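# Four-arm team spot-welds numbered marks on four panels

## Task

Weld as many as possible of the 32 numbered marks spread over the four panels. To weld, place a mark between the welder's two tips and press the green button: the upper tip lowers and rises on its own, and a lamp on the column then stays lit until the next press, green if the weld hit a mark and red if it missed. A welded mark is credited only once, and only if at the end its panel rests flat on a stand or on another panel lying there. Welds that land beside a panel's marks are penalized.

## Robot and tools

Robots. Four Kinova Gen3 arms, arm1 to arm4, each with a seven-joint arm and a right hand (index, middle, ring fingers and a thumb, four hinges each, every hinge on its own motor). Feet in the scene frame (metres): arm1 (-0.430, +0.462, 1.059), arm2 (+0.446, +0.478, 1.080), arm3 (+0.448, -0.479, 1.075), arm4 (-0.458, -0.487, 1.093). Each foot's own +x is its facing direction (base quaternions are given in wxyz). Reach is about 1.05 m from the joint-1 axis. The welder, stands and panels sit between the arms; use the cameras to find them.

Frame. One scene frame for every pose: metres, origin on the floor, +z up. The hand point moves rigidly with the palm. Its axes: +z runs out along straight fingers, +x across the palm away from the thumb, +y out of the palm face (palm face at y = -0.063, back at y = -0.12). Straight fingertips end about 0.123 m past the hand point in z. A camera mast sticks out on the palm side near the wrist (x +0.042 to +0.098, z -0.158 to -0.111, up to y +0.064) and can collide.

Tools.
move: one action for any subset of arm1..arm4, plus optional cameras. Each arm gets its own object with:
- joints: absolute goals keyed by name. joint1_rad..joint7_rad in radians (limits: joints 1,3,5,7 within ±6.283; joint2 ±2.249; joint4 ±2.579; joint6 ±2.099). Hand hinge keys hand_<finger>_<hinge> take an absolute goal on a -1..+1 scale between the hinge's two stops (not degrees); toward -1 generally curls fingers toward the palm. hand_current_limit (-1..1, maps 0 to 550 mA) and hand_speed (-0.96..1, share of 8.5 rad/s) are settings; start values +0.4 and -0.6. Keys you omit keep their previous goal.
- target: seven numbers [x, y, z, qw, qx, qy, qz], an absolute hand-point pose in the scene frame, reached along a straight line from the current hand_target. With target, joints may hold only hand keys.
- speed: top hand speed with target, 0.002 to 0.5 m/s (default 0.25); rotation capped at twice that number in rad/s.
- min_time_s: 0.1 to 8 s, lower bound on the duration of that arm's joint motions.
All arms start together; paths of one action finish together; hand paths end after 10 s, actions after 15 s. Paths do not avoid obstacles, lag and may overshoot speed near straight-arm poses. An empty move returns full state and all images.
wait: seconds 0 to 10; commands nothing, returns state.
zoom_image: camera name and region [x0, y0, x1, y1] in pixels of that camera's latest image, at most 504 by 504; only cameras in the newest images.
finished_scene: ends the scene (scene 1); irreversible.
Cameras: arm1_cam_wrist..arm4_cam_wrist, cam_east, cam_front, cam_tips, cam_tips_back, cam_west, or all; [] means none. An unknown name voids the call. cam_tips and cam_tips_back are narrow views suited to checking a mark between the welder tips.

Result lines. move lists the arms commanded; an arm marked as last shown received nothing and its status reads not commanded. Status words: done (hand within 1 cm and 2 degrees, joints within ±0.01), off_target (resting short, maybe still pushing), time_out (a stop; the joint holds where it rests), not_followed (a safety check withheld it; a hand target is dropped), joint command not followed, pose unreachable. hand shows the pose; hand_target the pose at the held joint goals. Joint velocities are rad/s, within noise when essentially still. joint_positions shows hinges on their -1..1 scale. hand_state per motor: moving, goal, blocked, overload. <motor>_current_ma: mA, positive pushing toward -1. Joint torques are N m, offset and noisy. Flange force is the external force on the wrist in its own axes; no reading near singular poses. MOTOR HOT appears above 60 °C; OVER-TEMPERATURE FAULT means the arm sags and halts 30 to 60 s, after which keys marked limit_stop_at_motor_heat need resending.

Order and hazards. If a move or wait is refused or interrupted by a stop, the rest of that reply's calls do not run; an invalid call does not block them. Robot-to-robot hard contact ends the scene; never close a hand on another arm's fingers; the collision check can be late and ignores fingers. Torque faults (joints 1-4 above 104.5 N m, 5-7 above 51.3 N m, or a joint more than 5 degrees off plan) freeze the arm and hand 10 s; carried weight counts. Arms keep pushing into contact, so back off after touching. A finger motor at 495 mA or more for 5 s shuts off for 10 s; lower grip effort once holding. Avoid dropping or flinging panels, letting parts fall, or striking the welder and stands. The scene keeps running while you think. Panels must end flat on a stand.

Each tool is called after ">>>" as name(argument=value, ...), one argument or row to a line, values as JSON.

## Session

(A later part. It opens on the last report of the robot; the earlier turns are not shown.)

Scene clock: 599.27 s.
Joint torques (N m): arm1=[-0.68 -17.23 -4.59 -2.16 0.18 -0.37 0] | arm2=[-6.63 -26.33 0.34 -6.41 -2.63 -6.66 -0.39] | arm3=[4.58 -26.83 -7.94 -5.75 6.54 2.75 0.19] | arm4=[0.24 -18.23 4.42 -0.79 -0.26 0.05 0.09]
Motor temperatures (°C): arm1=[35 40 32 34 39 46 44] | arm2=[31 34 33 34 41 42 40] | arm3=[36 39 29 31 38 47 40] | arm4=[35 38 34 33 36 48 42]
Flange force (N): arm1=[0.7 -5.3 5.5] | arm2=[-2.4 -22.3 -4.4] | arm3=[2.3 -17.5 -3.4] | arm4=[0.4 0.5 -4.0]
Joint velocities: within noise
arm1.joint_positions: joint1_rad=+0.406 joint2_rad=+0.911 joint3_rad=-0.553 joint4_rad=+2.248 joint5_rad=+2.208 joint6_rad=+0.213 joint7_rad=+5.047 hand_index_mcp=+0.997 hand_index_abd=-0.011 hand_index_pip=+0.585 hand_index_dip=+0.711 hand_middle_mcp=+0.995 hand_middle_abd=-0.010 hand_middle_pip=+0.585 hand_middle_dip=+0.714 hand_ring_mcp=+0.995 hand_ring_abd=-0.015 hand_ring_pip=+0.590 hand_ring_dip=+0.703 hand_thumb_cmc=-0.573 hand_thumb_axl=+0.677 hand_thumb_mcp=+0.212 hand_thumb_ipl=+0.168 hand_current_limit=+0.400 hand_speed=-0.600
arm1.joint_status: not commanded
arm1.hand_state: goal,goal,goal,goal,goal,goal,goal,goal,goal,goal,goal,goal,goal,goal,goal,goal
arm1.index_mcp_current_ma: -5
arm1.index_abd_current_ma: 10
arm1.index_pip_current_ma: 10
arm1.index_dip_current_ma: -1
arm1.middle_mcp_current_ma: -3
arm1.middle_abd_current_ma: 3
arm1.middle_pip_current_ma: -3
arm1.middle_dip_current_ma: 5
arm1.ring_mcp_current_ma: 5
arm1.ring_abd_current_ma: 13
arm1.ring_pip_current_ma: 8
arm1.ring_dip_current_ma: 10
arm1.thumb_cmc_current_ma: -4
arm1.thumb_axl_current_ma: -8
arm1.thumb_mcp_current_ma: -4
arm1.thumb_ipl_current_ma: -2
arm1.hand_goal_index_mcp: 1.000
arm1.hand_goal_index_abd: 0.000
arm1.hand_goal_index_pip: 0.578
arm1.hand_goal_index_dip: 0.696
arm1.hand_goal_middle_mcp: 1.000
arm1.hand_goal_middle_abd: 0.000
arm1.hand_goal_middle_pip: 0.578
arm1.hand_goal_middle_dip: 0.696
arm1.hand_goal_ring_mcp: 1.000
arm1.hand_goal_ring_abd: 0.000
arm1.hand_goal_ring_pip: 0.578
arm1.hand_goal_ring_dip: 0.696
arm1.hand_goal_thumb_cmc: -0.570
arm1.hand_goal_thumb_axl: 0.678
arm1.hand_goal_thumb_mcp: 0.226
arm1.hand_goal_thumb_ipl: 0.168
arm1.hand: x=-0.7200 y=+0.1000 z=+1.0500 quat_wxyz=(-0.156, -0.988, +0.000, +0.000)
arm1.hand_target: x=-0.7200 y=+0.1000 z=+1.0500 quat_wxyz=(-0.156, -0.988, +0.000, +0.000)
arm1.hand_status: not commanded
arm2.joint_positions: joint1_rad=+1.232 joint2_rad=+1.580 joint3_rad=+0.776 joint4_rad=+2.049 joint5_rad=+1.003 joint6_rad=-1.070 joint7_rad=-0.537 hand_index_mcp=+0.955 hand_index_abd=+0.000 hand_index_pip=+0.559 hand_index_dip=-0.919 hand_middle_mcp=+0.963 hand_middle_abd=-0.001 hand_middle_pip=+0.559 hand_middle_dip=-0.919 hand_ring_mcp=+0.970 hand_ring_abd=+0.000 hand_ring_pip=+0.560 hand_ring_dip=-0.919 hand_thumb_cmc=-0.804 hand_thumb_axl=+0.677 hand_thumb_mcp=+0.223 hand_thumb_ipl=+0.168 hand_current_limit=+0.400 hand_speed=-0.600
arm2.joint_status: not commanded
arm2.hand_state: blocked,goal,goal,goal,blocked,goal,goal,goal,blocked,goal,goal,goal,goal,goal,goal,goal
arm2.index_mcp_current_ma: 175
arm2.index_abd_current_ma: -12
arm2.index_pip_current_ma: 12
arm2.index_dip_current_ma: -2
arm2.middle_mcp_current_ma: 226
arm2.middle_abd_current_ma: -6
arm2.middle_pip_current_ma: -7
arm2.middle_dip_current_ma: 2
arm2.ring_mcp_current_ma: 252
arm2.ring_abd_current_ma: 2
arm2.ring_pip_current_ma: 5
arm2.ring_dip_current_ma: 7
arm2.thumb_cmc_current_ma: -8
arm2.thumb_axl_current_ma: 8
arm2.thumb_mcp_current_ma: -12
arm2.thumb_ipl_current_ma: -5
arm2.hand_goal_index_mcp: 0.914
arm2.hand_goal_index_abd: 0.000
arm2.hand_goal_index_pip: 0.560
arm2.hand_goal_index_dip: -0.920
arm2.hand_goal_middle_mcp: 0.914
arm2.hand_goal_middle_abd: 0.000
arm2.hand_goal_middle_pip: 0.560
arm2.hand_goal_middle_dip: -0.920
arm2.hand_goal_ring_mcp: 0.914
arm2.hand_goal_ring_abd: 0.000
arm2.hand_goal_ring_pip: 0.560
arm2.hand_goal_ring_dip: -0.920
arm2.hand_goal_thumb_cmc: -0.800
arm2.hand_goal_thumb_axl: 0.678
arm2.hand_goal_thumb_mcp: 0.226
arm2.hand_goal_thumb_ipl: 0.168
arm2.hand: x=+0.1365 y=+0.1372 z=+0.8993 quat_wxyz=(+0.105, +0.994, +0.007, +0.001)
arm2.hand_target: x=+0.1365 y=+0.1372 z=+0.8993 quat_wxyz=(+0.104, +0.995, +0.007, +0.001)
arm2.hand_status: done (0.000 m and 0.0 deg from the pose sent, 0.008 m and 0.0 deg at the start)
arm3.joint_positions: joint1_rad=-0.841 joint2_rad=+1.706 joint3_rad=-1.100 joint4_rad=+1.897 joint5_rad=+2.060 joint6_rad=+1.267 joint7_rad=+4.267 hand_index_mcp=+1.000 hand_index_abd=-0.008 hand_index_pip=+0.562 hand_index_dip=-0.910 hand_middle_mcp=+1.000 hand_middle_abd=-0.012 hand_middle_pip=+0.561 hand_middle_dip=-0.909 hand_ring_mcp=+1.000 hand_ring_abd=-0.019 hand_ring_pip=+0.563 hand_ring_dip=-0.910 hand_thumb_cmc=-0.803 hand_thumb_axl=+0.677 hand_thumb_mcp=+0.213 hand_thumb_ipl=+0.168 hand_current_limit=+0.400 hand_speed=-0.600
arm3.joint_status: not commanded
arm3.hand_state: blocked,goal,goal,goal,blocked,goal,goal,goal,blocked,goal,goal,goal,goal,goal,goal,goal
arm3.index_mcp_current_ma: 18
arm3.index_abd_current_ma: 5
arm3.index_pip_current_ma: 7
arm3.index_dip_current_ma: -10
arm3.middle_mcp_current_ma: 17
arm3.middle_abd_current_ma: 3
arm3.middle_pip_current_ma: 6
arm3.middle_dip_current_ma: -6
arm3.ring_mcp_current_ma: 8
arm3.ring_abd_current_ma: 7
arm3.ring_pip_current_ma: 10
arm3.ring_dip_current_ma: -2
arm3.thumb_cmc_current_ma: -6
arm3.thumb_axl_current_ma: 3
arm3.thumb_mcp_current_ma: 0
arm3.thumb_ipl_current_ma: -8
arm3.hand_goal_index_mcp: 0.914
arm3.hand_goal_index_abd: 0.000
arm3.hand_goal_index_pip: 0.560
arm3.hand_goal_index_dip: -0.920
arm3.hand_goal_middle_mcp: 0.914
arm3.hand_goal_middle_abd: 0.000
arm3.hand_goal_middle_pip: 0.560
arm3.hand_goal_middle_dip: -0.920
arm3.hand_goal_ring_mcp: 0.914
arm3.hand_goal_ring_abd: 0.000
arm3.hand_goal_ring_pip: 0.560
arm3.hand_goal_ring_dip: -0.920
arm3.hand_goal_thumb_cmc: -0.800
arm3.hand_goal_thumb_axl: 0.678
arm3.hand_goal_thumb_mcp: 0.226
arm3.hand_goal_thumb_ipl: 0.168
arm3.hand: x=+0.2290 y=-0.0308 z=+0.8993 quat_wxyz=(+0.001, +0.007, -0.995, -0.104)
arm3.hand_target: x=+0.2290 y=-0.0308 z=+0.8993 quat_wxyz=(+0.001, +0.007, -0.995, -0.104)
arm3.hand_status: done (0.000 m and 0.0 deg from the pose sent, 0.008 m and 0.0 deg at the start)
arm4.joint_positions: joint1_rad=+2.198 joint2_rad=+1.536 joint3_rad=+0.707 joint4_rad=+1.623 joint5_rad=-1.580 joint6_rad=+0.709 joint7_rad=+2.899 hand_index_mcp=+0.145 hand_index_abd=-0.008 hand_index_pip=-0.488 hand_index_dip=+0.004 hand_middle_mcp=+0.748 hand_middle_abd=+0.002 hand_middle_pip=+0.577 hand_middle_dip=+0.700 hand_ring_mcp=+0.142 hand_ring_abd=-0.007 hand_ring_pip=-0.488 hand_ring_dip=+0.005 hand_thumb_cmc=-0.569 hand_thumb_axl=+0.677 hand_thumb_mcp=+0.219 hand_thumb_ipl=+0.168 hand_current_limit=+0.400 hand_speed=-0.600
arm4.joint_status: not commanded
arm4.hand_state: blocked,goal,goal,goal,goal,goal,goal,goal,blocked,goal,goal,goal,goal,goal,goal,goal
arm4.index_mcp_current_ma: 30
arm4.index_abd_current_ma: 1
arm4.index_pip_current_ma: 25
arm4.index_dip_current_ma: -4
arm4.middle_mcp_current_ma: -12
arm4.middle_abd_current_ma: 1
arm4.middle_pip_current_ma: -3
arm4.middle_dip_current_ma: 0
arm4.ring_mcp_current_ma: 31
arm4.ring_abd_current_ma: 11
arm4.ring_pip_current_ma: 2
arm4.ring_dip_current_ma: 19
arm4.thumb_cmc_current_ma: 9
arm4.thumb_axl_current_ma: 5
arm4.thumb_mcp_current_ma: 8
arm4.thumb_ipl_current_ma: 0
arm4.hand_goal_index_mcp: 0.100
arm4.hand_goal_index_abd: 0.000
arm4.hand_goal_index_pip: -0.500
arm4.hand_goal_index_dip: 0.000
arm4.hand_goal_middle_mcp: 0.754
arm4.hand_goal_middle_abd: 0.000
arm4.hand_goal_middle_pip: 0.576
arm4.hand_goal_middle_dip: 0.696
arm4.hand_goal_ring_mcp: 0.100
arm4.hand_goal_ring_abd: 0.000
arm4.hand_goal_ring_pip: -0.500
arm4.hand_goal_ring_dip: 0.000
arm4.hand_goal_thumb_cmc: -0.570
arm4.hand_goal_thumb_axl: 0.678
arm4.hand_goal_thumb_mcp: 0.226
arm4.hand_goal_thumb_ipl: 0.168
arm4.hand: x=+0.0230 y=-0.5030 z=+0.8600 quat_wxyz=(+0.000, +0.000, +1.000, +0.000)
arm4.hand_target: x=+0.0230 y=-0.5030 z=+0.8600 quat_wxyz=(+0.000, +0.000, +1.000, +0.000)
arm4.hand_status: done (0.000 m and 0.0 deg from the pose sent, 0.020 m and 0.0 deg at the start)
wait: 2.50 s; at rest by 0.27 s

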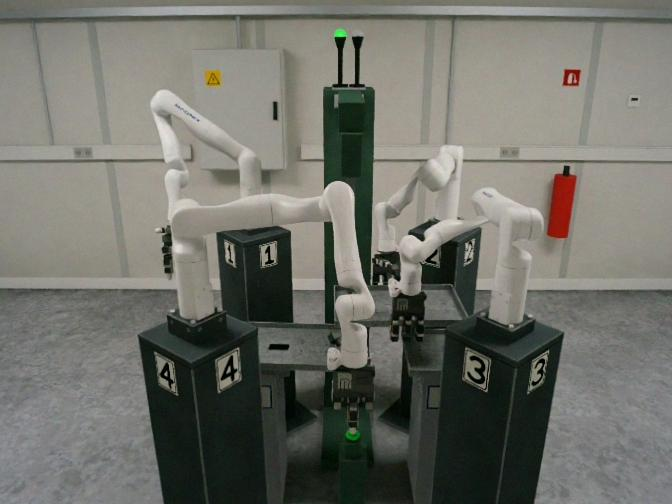

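>>> move(
  arm2={"target": [0.1365, 0.1372, 0.9100, 0.1045, 0.9945, 0.0069, 0.0007], "speed": 0.08},
  arm3={"target": [0.2290, -0.0308, 0.9100, -0.0007, -0.0069, 0.9945, 0.1045], "speed": 0.08},
  arm4={"target": [0.023, -0.503, 0.880, 0, 0, 1, 0], "speed": 0.1},
  cameras=[],
)

>>> move(
  arm2={"target": [0.1365, 0.0850, 0.9240, 0.1045, 0.9945, 0.0069, 0.0007], "speed": 0.1},
  arm3={"target": [0.2290, -0.0829, 0.9240, -0.0007, -0.0069, 0.9945, 0.1045], "speed": 0.1},
  cameras=[],
)

>>> move(
  arm2={"target": [-0.1695, 0.0850, 0.9240, 0.1045, 0.9945, 0.0069, 0.0007], "speed": 0.15},
  arm3={"target": [-0.0770, -0.0829, 0.9240, -0.0007, -0.0069, 0.9945, 0.1045], "speed": 0.15},
  cameras=["cam_tips"],
)

Scene clock: 608.77 s.
Joint torques (N m): arm1=[-0.64 -17.12 -4.54 -2.24 0.2 -0.31 0.04] | arm2=[-6.5 -26.18 0.3 -6.4 -2.71 -6.59 -0.39] | arm3=[4.49 -26.65 -7.88 -5.73 6.54 2.68 0.24] | arm4=[0.15 -19.66 5.16 -1.01 -0.25 0.05 0.13]
Motor temperatures (°C): arm1=[35 40 32 34 39 46 44] | arm2=[31 34 33 34 41 42 40] | arm3=[36 40 29 31 38 47 40] | arm4=[35 38 34 33 36 48 42]
Flange force (N): arm1=[0.7 -5.0 4.9] | arm2=[-2.3 -22.2 -4.4] | arm3=[2.3 -17.5 -3.4] | arm4=[0.5 0.4 -0.5]
move: arm2 done; arm3 done; arm4 done
Joint velocities: within noise
arm1: as last shown
arm1.index_mcp_current_ma: -2
arm1.index_pip_current_ma: 5
arm1.index_dip_current_ma: -2
arm1.middle_mcp_current_ma: 6
arm1.middle_abd_current_ma: -2
arm1.middle_pip_current_ma: 3
arm1.middle_dip_current_ma: 3
arm1.ring_mcp_current_ma: 10
arm1.ring_abd_current_ma: 6
arm1.ring_pip_current_ma: 5
arm1.thumb_cmc_current_ma: -8
arm1.thumb_axl_current_ma: 0
arm1.thumb_mcp_current_ma: -1
arm1.thumb_ipl_current_ma: -1
arm2.joint_positions: joint1_rad=+1.230 joint2_rad=+1.556 joint3_rad=+0.789 joint4_rad=+2.066 joint5_rad=+1.024 joint6_rad=-1.072 joint7_rad=-0.540 hand_index_mcp=+0.955 hand_index_abd=+0.000 hand_index_pip=+0.559 hand_index_dip=-0.919 hand_middle_mcp=+0.963 hand_middle_abd=-0.001 hand_middle_pip=+0.559 hand_middle_dip=-0.919 hand_ring_mcp=+0.970 hand_ring_abd=-0.001 hand_ring_pip=+0.560 hand_ring_dip=-0.919 hand_thumb_cmc=-0.804 hand_thumb_axl=+0.677 hand_thumb_mcp=+0.223 hand_thumb_ipl=+0.168 hand_current_limit=+0.400 hand_speed=-0.600
arm2.joint_status: not commanded
arm2.hand_state: blocked,goal,goal,goal,blocked,goal,goal,goal,blocked,goal,goal,goal,goal,goal,goal,goal
arm2.index_mcp_current_ma: 178
arm2.index_abd_current_ma: -7
arm2.index_pip_current_ma: 4
arm2.index_dip_current_ma: 0
arm2.middle_mcp_current_ma: 228
arm2.middle_abd_current_ma: -4
arm2.middle_pip_current_ma: -8
arm2.middle_dip_current_ma: 0
arm2.ring_mcp_current_ma: 247
arm2.ring_abd_current_ma: 0
arm2.ring_pip_current_ma: 8
arm2.ring_dip_current_ma: 8
arm2.thumb_cmc_current_ma: -12
arm2.thumb_axl_current_ma: 11
arm2.thumb_mcp_current_ma: -10
arm2.thumb_ipl_current_ma: -8
arm2.hand_goal_index_mcp: 0.914
arm2.hand_goal_index_abd: 0.000
arm2.hand_goal_index_pip: 0.560
arm2.hand_goal_index_dip: -0.920
arm2.hand_goal_middle_mcp: 0.914
arm2.hand_goal_middle_abd: 0.000
arm2.hand_goal_middle_pip: 0.560
arm2.hand_goal_middle_dip: -0.920
arm2.hand_goal_ring_mcp: 0.914
arm2.hand_goal_ring_abd: 0.000
arm2.hand_goal_ring_pip: 0.560
arm2.hand_goal_ring_dip: -0.920
arm2.hand_goal_thumb_cmc: -0.800
arm2.hand_goal_thumb_axl: 0.678
arm2.hand_goal_thumb_mcp: 0.226
arm2.hand_goal_thumb_ipl: 0.168
arm2.hand: x=+0.1365 y=+0.1372 z=+0.9100 quat_wxyz=(+0.104, +0.995, +0.007, +0.001)
arm2.hand_target: x=+0.1365 y=+0.1372 z=+0.9100 quat_wxyz=(+0.104, +0.995, +0.007, +0.001)
arm2.hand_status: done (0.000 m and 0.0 deg from the pose sent, 0.011 m and 0.0 deg at the start)
arm3.joint_positions: joint1_rad=-0.839 joint2_rad=+1.687 joint3_rad=-1.114 joint4_rad=+1.912 joint5_rad=+2.040 joint6_rad=+1.276 joint7_rad=+4.267 hand_index_mcp=+1.000 hand_index_abd=-0.008 hand_index_pip=+0.562 hand_index_dip=-0.910 hand_middle_mcp=+1.000 hand_middle_abd=-0.012 hand_middle_pip=+0.561 hand_middle_dip=-0.909 hand_ring_mcp=+1.000 hand_ring_abd=-0.019 hand_ring_pip=+0.563 hand_ring_dip=-0.910 hand_thumb_cmc=-0.803 hand_thumb_axl=+0.677 hand_thumb_mcp=+0.213 hand_thumb_ipl=+0.168 hand_current_limit=+0.400 hand_speed=-0.600
arm3.joint_status: not commanded
arm3.hand_state: blocked,goal,goal,goal,blocked,goal,goal,goal,blocked,goal,goal,goal,goal,goal,goal,goal
arm3.index_mcp_current_ma: 15
arm3.index_abd_current_ma: 2
arm3.index_pip_current_ma: 10
arm3.index_dip_current_ma: -15
arm3.middle_mcp_current_ma: 8
arm3.middle_abd_current_ma: 3
arm3.middle_pip_current_ma: 7
arm3.middle_dip_current_ma: -9
arm3.ring_mcp_current_ma: 15
arm3.ring_abd_current_ma: 7
arm3.ring_pip_current_ma: 2
arm3.ring_dip_current_ma: 3
arm3.thumb_cmc_current_ma: 1
arm3.thumb_axl_current_ma: -2
arm3.thumb_mcp_current_ma: -2
arm3.thumb_ipl_current_ma: -4
arm3.hand_goal_index_mcp: 0.914
arm3.hand_goal_index_abd: 0.000
arm3.hand_goal_index_pip: 0.560
arm3.hand_goal_index_dip: -0.920
arm3.hand_goal_middle_mcp: 0.914
arm3.hand_goal_middle_abd: 0.000
arm3.hand_goal_middle_pip: 0.560
arm3.hand_goal_middle_dip: -0.920
arm3.hand_goal_ring_mcp: 0.914
arm3.hand_goal_ring_abd: 0.000
arm3.hand_goal_ring_pip: 0.560
arm3.hand_goal_ring_dip: -0.920
arm3.hand_goal_thumb_cmc: -0.800
arm3.hand_goal_thumb_axl: 0.678
arm3.hand_goal_thumb_mcp: 0.226
arm3.hand_goal_thumb_ipl: 0.168
arm3.hand: x=+0.2290 y=-0.0308 z=+0.9100 quat_wxyz=(+0.001, +0.007, -0.995, -0.104)
arm3.hand_target: x=+0.2290 y=-0.0308 z=+0.9100 quat_wxyz=(+0.001, +0.007, -0.995, -0.104)
arm3.hand_status: done (0.000 m and 0.0 deg from the pose sent, 0.011 m and 0.0 deg at the start)
arm4.joint_positions: joint1_rad=+2.189 joint2_rad=+1.496 joint3_rad=+0.725 joint4_rad=+1.655 joint5_rad=-1.555 joint6_rad=+0.725 joint7_rad=+2.893 hand_index_mcp=+0.145 hand_index_abd=-0.010 hand_index_pip=-0.488 hand_index_dip=+0.004 hand_middle_mcp=+0.747 hand_middle_abd=+0.005 hand_middle_pip=+0.577 hand_middle_dip=+0.700 hand_ring_mcp=+0.142 hand_ring_abd=-0.009 hand_ring_pip=-0.488 hand_ring_dip=+0.005 hand_thumb_cmc=-0.570 hand_thumb_axl=+0.677 hand_thumb_mcp=+0.219 hand_thumb_ipl=+0.168 hand_current_limit=+0.400 hand_speed=-0.600
arm4.joint_status: not commanded
arm4.hand_state: blocked,goal,goal,goal,goal,goal,goal,goal,blocked,goal,goal,goal,goal,goal,goal,goal
arm4.index_mcp_current_ma: 44
arm4.index_abd_current_ma: -5
arm4.index_pip_current_ma: 22
arm4.index_dip_current_ma: 13
arm4.middle_mcp_current_ma: -21
arm4.middle_abd_current_ma: 1
arm4.middle_pip_current_ma: -7
arm4.middle_dip_current_ma: -13
arm4.ring_mcp_current_ma: 29
arm4.ring_abd_current_ma: 12
arm4.ring_pip_current_ma: 2
arm4.ring_dip_current_ma: 0
arm4.thumb_cmc_current_ma: 7
arm4.thumb_axl_current_ma: 0
arm4.thumb_mcp_current_ma: 15
arm4.thumb_ipl_current_ma: -4
arm4.hand_goal_index_mcp: 0.100
arm4.hand_goal_index_abd: 0.000
arm4.hand_goal_index_pip: -0.500
arm4.hand_goal_index_dip: 0.000
arm4.hand_goal_middle_mcp: 0.754
arm4.hand_goal_middle_abd: 0.000
arm4.hand_goal_middle_pip: 0.576
arm4.hand_goal_middle_dip: 0.696
arm4.hand_goal_ring_mcp: 0.100
arm4.hand_goal_ring_abd: 0.000
arm4.hand_goal_ring_pip: -0.500
arm4.hand_goal_ring_dip: 0.000
arm4.hand_goal_thumb_cmc: -0.570
arm4.hand_goal_thumb_axl: 0.678
arm4.hand_goal_thumb_mcp: 0.226
arm4.hand_goal_thumb_ipl: 0.168
arm4.hand: x=+0.0230 y=-0.5030 z=+0.8800 quat_wxyz=(+0.000, +0.000, +1.000, +0.000)
arm4.hand_target: x=+0.0230 y=-0.5030 z=+0.8800 quat_wxyz=(+0.000, +0.000, +1.000, +0.000)
arm4.hand_status: done (0.000 m and 0.0 deg from the pose sent, 0.020 m and 0.0 deg at the start)

Scene clock: 609.83 s.
Joint torques (N m): arm1=[-0.67 -17.14 -4.59 -2.15 0.16 -0.33 0] | arm2=[-6.56 -27.68 1.26 -8.58 -3.89 -5.96 -0.44] | arm3=[5.45 -25.68 -6.6 -5.43 6.17 4.36 -0.1] | arm4=[0.23 -19.69 5.23 -1.01 -0.28 0.12 0.09]
Motor temperatures (°C): arm1=[35 40 32 34 39 46 44] | arm2=[31 35 33 34 41 42 40] | arm3=[36 40 29 31 38 47 40] | arm4=[35 38 34 33 36 48 42]
Flange force (N): arm1=[0.4 -5.1 5.1] | arm2=[-1.6 -23.0 -4.1] | arm3=[3.6 -18.5 -4.2] | arm4=[0.7 0.6 -0.4]
move: arm2 done; arm3 done
Joint velocities: within noise
arm1, arm4: as last shown
arm1.index_mcp_current_ma: -5
arm1.index_abd_current_ma: 12
arm1.index_pip_current_ma: 11
arm1.index_dip_current_ma: -1
arm1.middle_mcp_current_ma: 5
arm1.middle_abd_current_ma: 1
arm1.middle_pip_current_ma: 2
arm1.middle_dip_current_ma: 1
arm1.ring_mcp_current_ma: 0
arm1.ring_abd_current_ma: 11
arm1.ring_pip_current_ma: 11
arm1.ring_dip_current_ma: 7
arm1.thumb_cmc_current_ma: -5
arm1.thumb_axl_current_ma: -1
arm1.thumb_mcp_current_ma: -3
arm1.thumb_ipl_current_ma: 4
arm2.joint_positions: joint1_rad=+1.157 joint2_rad=+1.486 joint3_rad=+0.788 joint4_rad=+1.989 joint5_rad=+1.114 joint6_rad=-0.984 joint7_rad=-0.720 hand_index_mcp=+0.955 hand_index_abd=+0.001 hand_index_pip=+0.559 hand_index_dip=-0.919 hand_middle_mcp=+0.964 hand_middle_abd=+0.000 hand_middle_pip=+0.559 hand_middle_dip=-0.919 hand_ring_mcp=+0.972 hand_ring_abd=+0.000 hand_ring_pip=+0.559 hand_ring_dip=-0.919 hand_thumb_cmc=-0.804 hand_thumb_axl=+0.677 hand_thumb_mcp=+0.223 hand_thumb_ipl=+0.168 hand_current_limit=+0.400 hand_speed=-0.600
arm2.joint_status: not commanded
arm2.hand_state: blocked,goal,goal,goal,blocked,goal,goal,goal,blocked,goal,goal,goal,goal,goal,goal,goal
arm2.index_mcp_current_ma: 178
arm2.index_abd_current_ma: -5
arm2.index_pip_current_ma: 1
arm2.index_dip_current_ma: 4
arm2.middle_mcp_current_ma: 227
arm2.middle_abd_current_ma: -1
arm2.middle_pip_current_ma: -8
arm2.middle_dip_current_ma: -1
arm2.ring_mcp_current_ma: 258
arm2.ring_abd_current_ma: 4
arm2.ring_pip_current_ma: 6
arm2.ring_dip_current_ma: 8
arm2.thumb_cmc_current_ma: -4
arm2.thumb_axl_current_ma: 5
arm2.thumb_mcp_current_ma: -12
arm2.thumb_ipl_current_ma: -5
arm2.hand_goal_index_mcp: 0.914
arm2.hand_goal_index_abd: 0.000
arm2.hand_goal_index_pip: 0.560
arm2.hand_goal_index_dip: -0.920
arm2.hand_goal_middle_mcp: 0.914
arm2.hand_goal_middle_abd: 0.000
arm2.hand_goal_middle_pip: 0.560
arm2.hand_goal_middle_dip: -0.920
arm2.hand_goal_ring_mcp: 0.914
arm2.hand_goal_ring_abd: 0.000
arm2.hand_goal_ring_pip: 0.560
arm2.hand_goal_ring_dip: -0.920
arm2.hand_goal_thumb_cmc: -0.800
arm2.hand_goal_thumb_axl: 0.678
arm2.hand_goal_thumb_mcp: 0.226
arm2.hand_goal_thumb_ipl: 0.168
arm2.hand: x=+0.1365 y=+0.0850 z=+0.9240 quat_wxyz=(+0.105, +0.994, +0.007, +0.001)
arm2.hand_target: x=+0.1365 y=+0.0850 z=+0.9240 quat_wxyz=(+0.105, +0.995, +0.007, +0.001)
arm2.hand_status: done (0.000 m and 0.0 deg from the pose sent, 0.054 m and 0.0 deg at the start)
arm3.joint_positions: joint1_rad=-0.889 joint2_rad=+1.694 joint3_rad=-1.130 joint4_rad=+2.052 joint5_rad=+2.064 joint6_rad=+1.367 joint7_rad=+4.097 hand_index_mcp=+1.000 hand_index_abd=-0.008 hand_index_pip=+0.562 hand_index_dip=-0.910 hand_middle_mcp=+1.000 hand_middle_abd=-0.012 hand_middle_pip=+0.561 hand_middle_dip=-0.909 hand_ring_mcp=+1.000 hand_ring_abd=-0.019 hand_ring_pip=+0.563 hand_ring_dip=-0.910 hand_thumb_cmc=-0.803 hand_thumb_axl=+0.677 hand_thumb_mcp=+0.213 hand_thumb_ipl=+0.168 hand_current_limit=+0.400 hand_speed=-0.600
arm3.joint_status: not commanded
arm3.hand_state: blocked,goal,goal,goal,blocked,goal,goal,goal,blocked,goal,goal,goal,goal,goal,goal,goal
arm3.index_mcp_current_ma: 13
arm3.index_abd_current_ma: 2
arm3.index_pip_current_ma: 15
arm3.index_dip_current_ma: -12
arm3.middle_mcp_current_ma: 17
arm3.middle_abd_current_ma: 1
arm3.middle_pip_current_ma: 7
arm3.middle_dip_current_ma: -9
arm3.ring_mcp_current_ma: 5
arm3.ring_abd_current_ma: 2
arm3.ring_pip_current_ma: 1
arm3.ring_dip_current_ma: 10
arm3.thumb_cmc_current_ma: -4
arm3.thumb_axl_current_ma: -3
arm3.thumb_mcp_current_ma: -1
arm3.thumb_ipl_current_ma: -11
arm3.hand_goal_index_mcp: 0.914
arm3.hand_goal_index_abd: 0.000
arm3.hand_goal_index_pip: 0.560
arm3.hand_goal_index_dip: -0.920
arm3.hand_goal_middle_mcp: 0.914
arm3.hand_goal_middle_abd: 0.000
arm3.hand_goal_middle_pip: 0.560
arm3.hand_goal_middle_dip: -0.920
arm3.hand_goal_ring_mcp: 0.914
arm3.hand_goal_ring_abd: 0.000
arm3.hand_goal_ring_pip: 0.560
arm3.hand_goal_ring_dip: -0.920
arm3.hand_goal_thumb_cmc: -0.800
arm3.hand_goal_thumb_axl: 0.678
arm3.hand_goal_thumb_mcp: 0.226
arm3.hand_goal_thumb_ipl: 0.168
arm3.hand: x=+0.2290 y=-0.0829 z=+0.9240 quat_wxyz=(+0.001, +0.007, -0.994, -0.105)
arm3.hand_target: x=+0.2290 y=-0.0829 z=+0.9240 quat_wxyz=(+0.001, +0.007, -0.995, -0.105)
arm3.hand_status: done (0.000 m and 0.0 deg from the pose sent, 0.054 m and 0.0 deg at the start)
arm4.index_mcp_current_ma: 47
arm4.index_abd_current_ma: -10
arm4.index_pip_current_ma: 21
arm4.index_dip_current_ma: 7
arm4.middle_mcp_current_ma: 10
arm4.middle_abd_current_ma: -1
arm4.middle_pip_current_ma: -10
arm4.middle_dip_current_ma: 8
arm4.ring_mcp_current_ma: 30
arm4.ring_abd_current_ma: 1
arm4.ring_pip_current_ma: -11
arm4.ring_dip_current_ma: 12
arm4.thumb_cmc_current_ma: 4
arm4.thumb_axl_current_ma: 1
arm4.thumb_mcp_current_ma: -2
arm4.thumb_ipl_current_ma: 4

Scene clock: 612.60 s.
Joint torques (N m): arm1=[-0.68 -17.23 -4.54 -2.23 0.17 -0.32 0.05] | arm2=[-10.81 -31.26 -1.03 -9.76 -5.58 -1.88 -0.61] | arm3=[9.94 -30.28 -2.5 -5.69 6.08 1.42 0.12] | arm4=[0.18 -19.72 5.25 -1.03 -0.31 0.1 0.09]
Motor temperatures (°C): arm1=[35 40 32 34 39 46 44] | arm2=[31 35 33 34 41 42 40] | arm3=[36 40 29 31 38 47 40] | arm4=[35 38 34 33 36 48 42]
Flange force (N): arm1=[0.9 -5.4 5.4] | arm2=[-0.1 -18.8 -2.9] | arm3=[5.8 -15.8 -1.8] | arm4=[0.7 0.4 -0.4]
move: arm2 done; arm3 done
Joint velocities: within noise
arm1, arm4: as last shown
arm1.index_mcp_current_ma: -3
arm1.index_abd_current_ma: 4
arm1.index_pip_current_ma: 6
arm1.middle_abd_current_ma: -5
arm1.middle_dip_current_ma: 5
arm1.ring_mcp_current_ma: 3
arm1.ring_abd_current_ma: 8
arm1.ring_dip_current_ma: 11
arm1.thumb_cmc_current_ma: -6
arm1.thumb_axl_current_ma: -6
arm1.thumb_mcp_current_ma: -2
arm1.thumb_ipl_current_ma: -1
arm2.joint_positions: joint1_rad=+1.736 joint2_rad=+1.664 joint3_rad=+1.033 joint4_rad=+0.896 joint5_rad=+1.628 joint6_rad=-1.142 joint7_rad=-1.362 hand_index_mcp=+0.952 hand_index_abd=+0.002 hand_index_pip=+0.559 hand_index_dip=-0.919 hand_middle_mcp=+0.961 hand_middle_abd=+0.000 hand_middle_pip=+0.559 hand_middle_dip=-0.919 hand_ring_mcp=+0.969 hand_ring_abd=-0.001 hand_ring_pip=+0.559 hand_ring_dip=-0.919 hand_thumb_cmc=-0.804 hand_thumb_axl=+0.677 hand_thumb_mcp=+0.223 hand_thumb_ipl=+0.168 hand_current_limit=+0.400 hand_speed=-0.600
arm2.joint_status: not commanded
arm2.hand_state: blocked,goal,goal,goal,blocked,goal,goal,goal,blocked,goal,goal,goal,goal,goal,goal,goal
arm2.index_mcp_current_ma: 163
arm2.index_abd_current_ma: 2
arm2.index_pip_current_ma: 6
arm2.index_dip_current_ma: 4
arm2.middle_mcp_current_ma: 221
arm2.middle_abd_current_ma: -2
arm2.middle_pip_current_ma: -8
arm2.middle_dip_current_ma: 0
arm2.ring_mcp_current_ma: 247
arm2.ring_abd_current_ma: 0
arm2.ring_pip_current_ma: 6
arm2.ring_dip_current_ma: 6
arm2.thumb_cmc_current_ma: -10
arm2.thumb_axl_current_ma: 7
arm2.thumb_mcp_current_ma: -14
arm2.thumb_ipl_current_ma: -1
arm2.hand_goal_index_mcp: 0.914
arm2.hand_goal_index_abd: 0.000
arm2.hand_goal_index_pip: 0.560
arm2.hand_goal_index_dip: -0.920
arm2.hand_goal_middle_mcp: 0.914
arm2.hand_goal_middle_abd: 0.000
arm2.hand_goal_middle_pip: 0.560
arm2.hand_goal_middle_dip: -0.920
arm2.hand_goal_ring_mcp: 0.914
arm2.hand_goal_ring_abd: 0.000
arm2.hand_goal_ring_pip: 0.560
arm2.hand_goal_ring_dip: -0.920
arm2.hand_goal_thumb_cmc: -0.800
arm2.hand_goal_thumb_axl: 0.678
arm2.hand_goal_thumb_mcp: 0.226
arm2.hand_goal_thumb_ipl: 0.168
arm2.hand: x=-0.1695 y=+0.0850 z=+0.9240 quat_wxyz=(+0.104, +0.995, +0.007, +0.001)
arm2.hand_target: x=-0.1695 y=+0.0850 z=+0.9240 quat_wxyz=(+0.104, +0.995, +0.007, +0.001)
arm2.hand_status: done (0.000 m and 0.0 deg from the pose sent, 0.306 m and 0.0 deg at the start)
arm3.joint_positions: joint1_rad=-1.561 joint2_rad=+1.735 joint3_rad=-1.346 joint4_rad=+1.099 joint5_rad=+1.815 joint6_rad=+1.357 joint7_rad=+4.430 hand_index_mcp=+1.000 hand_index_abd=-0.008 hand_index_pip=+0.562 hand_index_dip=-0.910 hand_middle_mcp=+1.000 hand_middle_abd=-0.012 hand_middle_pip=+0.562 hand_middle_dip=-0.909 hand_ring_mcp=+1.000 hand_ring_abd=-0.018 hand_ring_pip=+0.563 hand_ring_dip=-0.910 hand_thumb_cmc=-0.803 hand_thumb_axl=+0.677 hand_thumb_mcp=+0.213 hand_thumb_ipl=+0.168 hand_current_limit=+0.400 hand_speed=-0.600
arm3.joint_status: not commanded
arm3.hand_state: blocked,goal,goal,goal,blocked,goal,goal,goal,blocked,goal,goal,goal,goal,goal,goal,goal
arm3.index_mcp_current_ma: 16
arm3.index_abd_current_ma: 5
arm3.index_pip_current_ma: 11
arm3.index_dip_current_ma: -5
arm3.middle_mcp_current_ma: 21
arm3.middle_abd_current_ma: 4
arm3.middle_pip_current_ma: 3
arm3.middle_dip_current_ma: -6
arm3.ring_mcp_current_ma: 17
arm3.ring_abd_current_ma: 10
arm3.ring_pip_current_ma: 7
arm3.ring_dip_current_ma: -3
arm3.thumb_cmc_current_ma: 0
arm3.thumb_axl_current_ma: -3
arm3.thumb_mcp_current_ma: -4
arm3.thumb_ipl_current_ma: -6
arm3.hand_goal_index_mcp: 0.914
arm3.hand_goal_index_abd: 0.000
arm3.hand_goal_index_pip: 0.560
arm3.hand_goal_index_dip: -0.920
arm3.hand_goal_middle_mcp: 0.914
arm3.hand_goal_middle_abd: 0.000
arm3.hand_goal_middle_pip: 0.560
arm3.hand_goal_middle_dip: -0.920
arm3.hand_goal_ring_mcp: 0.914
arm3.hand_goal_ring_abd: 0.000
arm3.hand_goal_ring_pip: 0.560
arm3.hand_goal_ring_dip: -0.920
arm3.hand_goal_thumb_cmc: -0.800
arm3.hand_goal_thumb_axl: 0.678
arm3.hand_goal_thumb_mcp: 0.226
arm3.hand_goal_thumb_ipl: 0.168
arm3.hand: x=-0.0770 y=-0.0829 z=+0.9240 quat_wxyz=(+0.001, +0.007, -0.995, -0.104)
arm3.hand_target: x=-0.0770 y=-0.0829 z=+0.9240 quat_wxyz=(+0.001, +0.007, -0.995, -0.104)
arm3.hand_status: done (0.000 m and 0.0 deg from the pose sent, 0.306 m and 0.0 deg at the start)
arm4.index_mcp_current_ma: 33
arm4.index_abd_current_ma: 13
arm4.index_pip_current_ma: 15
arm4.index_dip_current_ma: -3
arm4.middle_mcp_current_ma: -9
arm4.middle_abd_current_ma: -2
arm4.middle_pip_current_ma: -2
arm4.middle_dip_current_ma: -15
arm4.ring_mcp_current_ma: 39
arm4.ring_abd_current_ma: -5
arm4.ring_pip_current_ma: 10
arm4.ring_dip_current_ma: 5
arm4.thumb_cmc_current_ma: 5
arm4.thumb_axl_current_ma: 12
arm4.thumb_mcp_current_ma: 2
arm4.thumb_ipl_current_ma: 10

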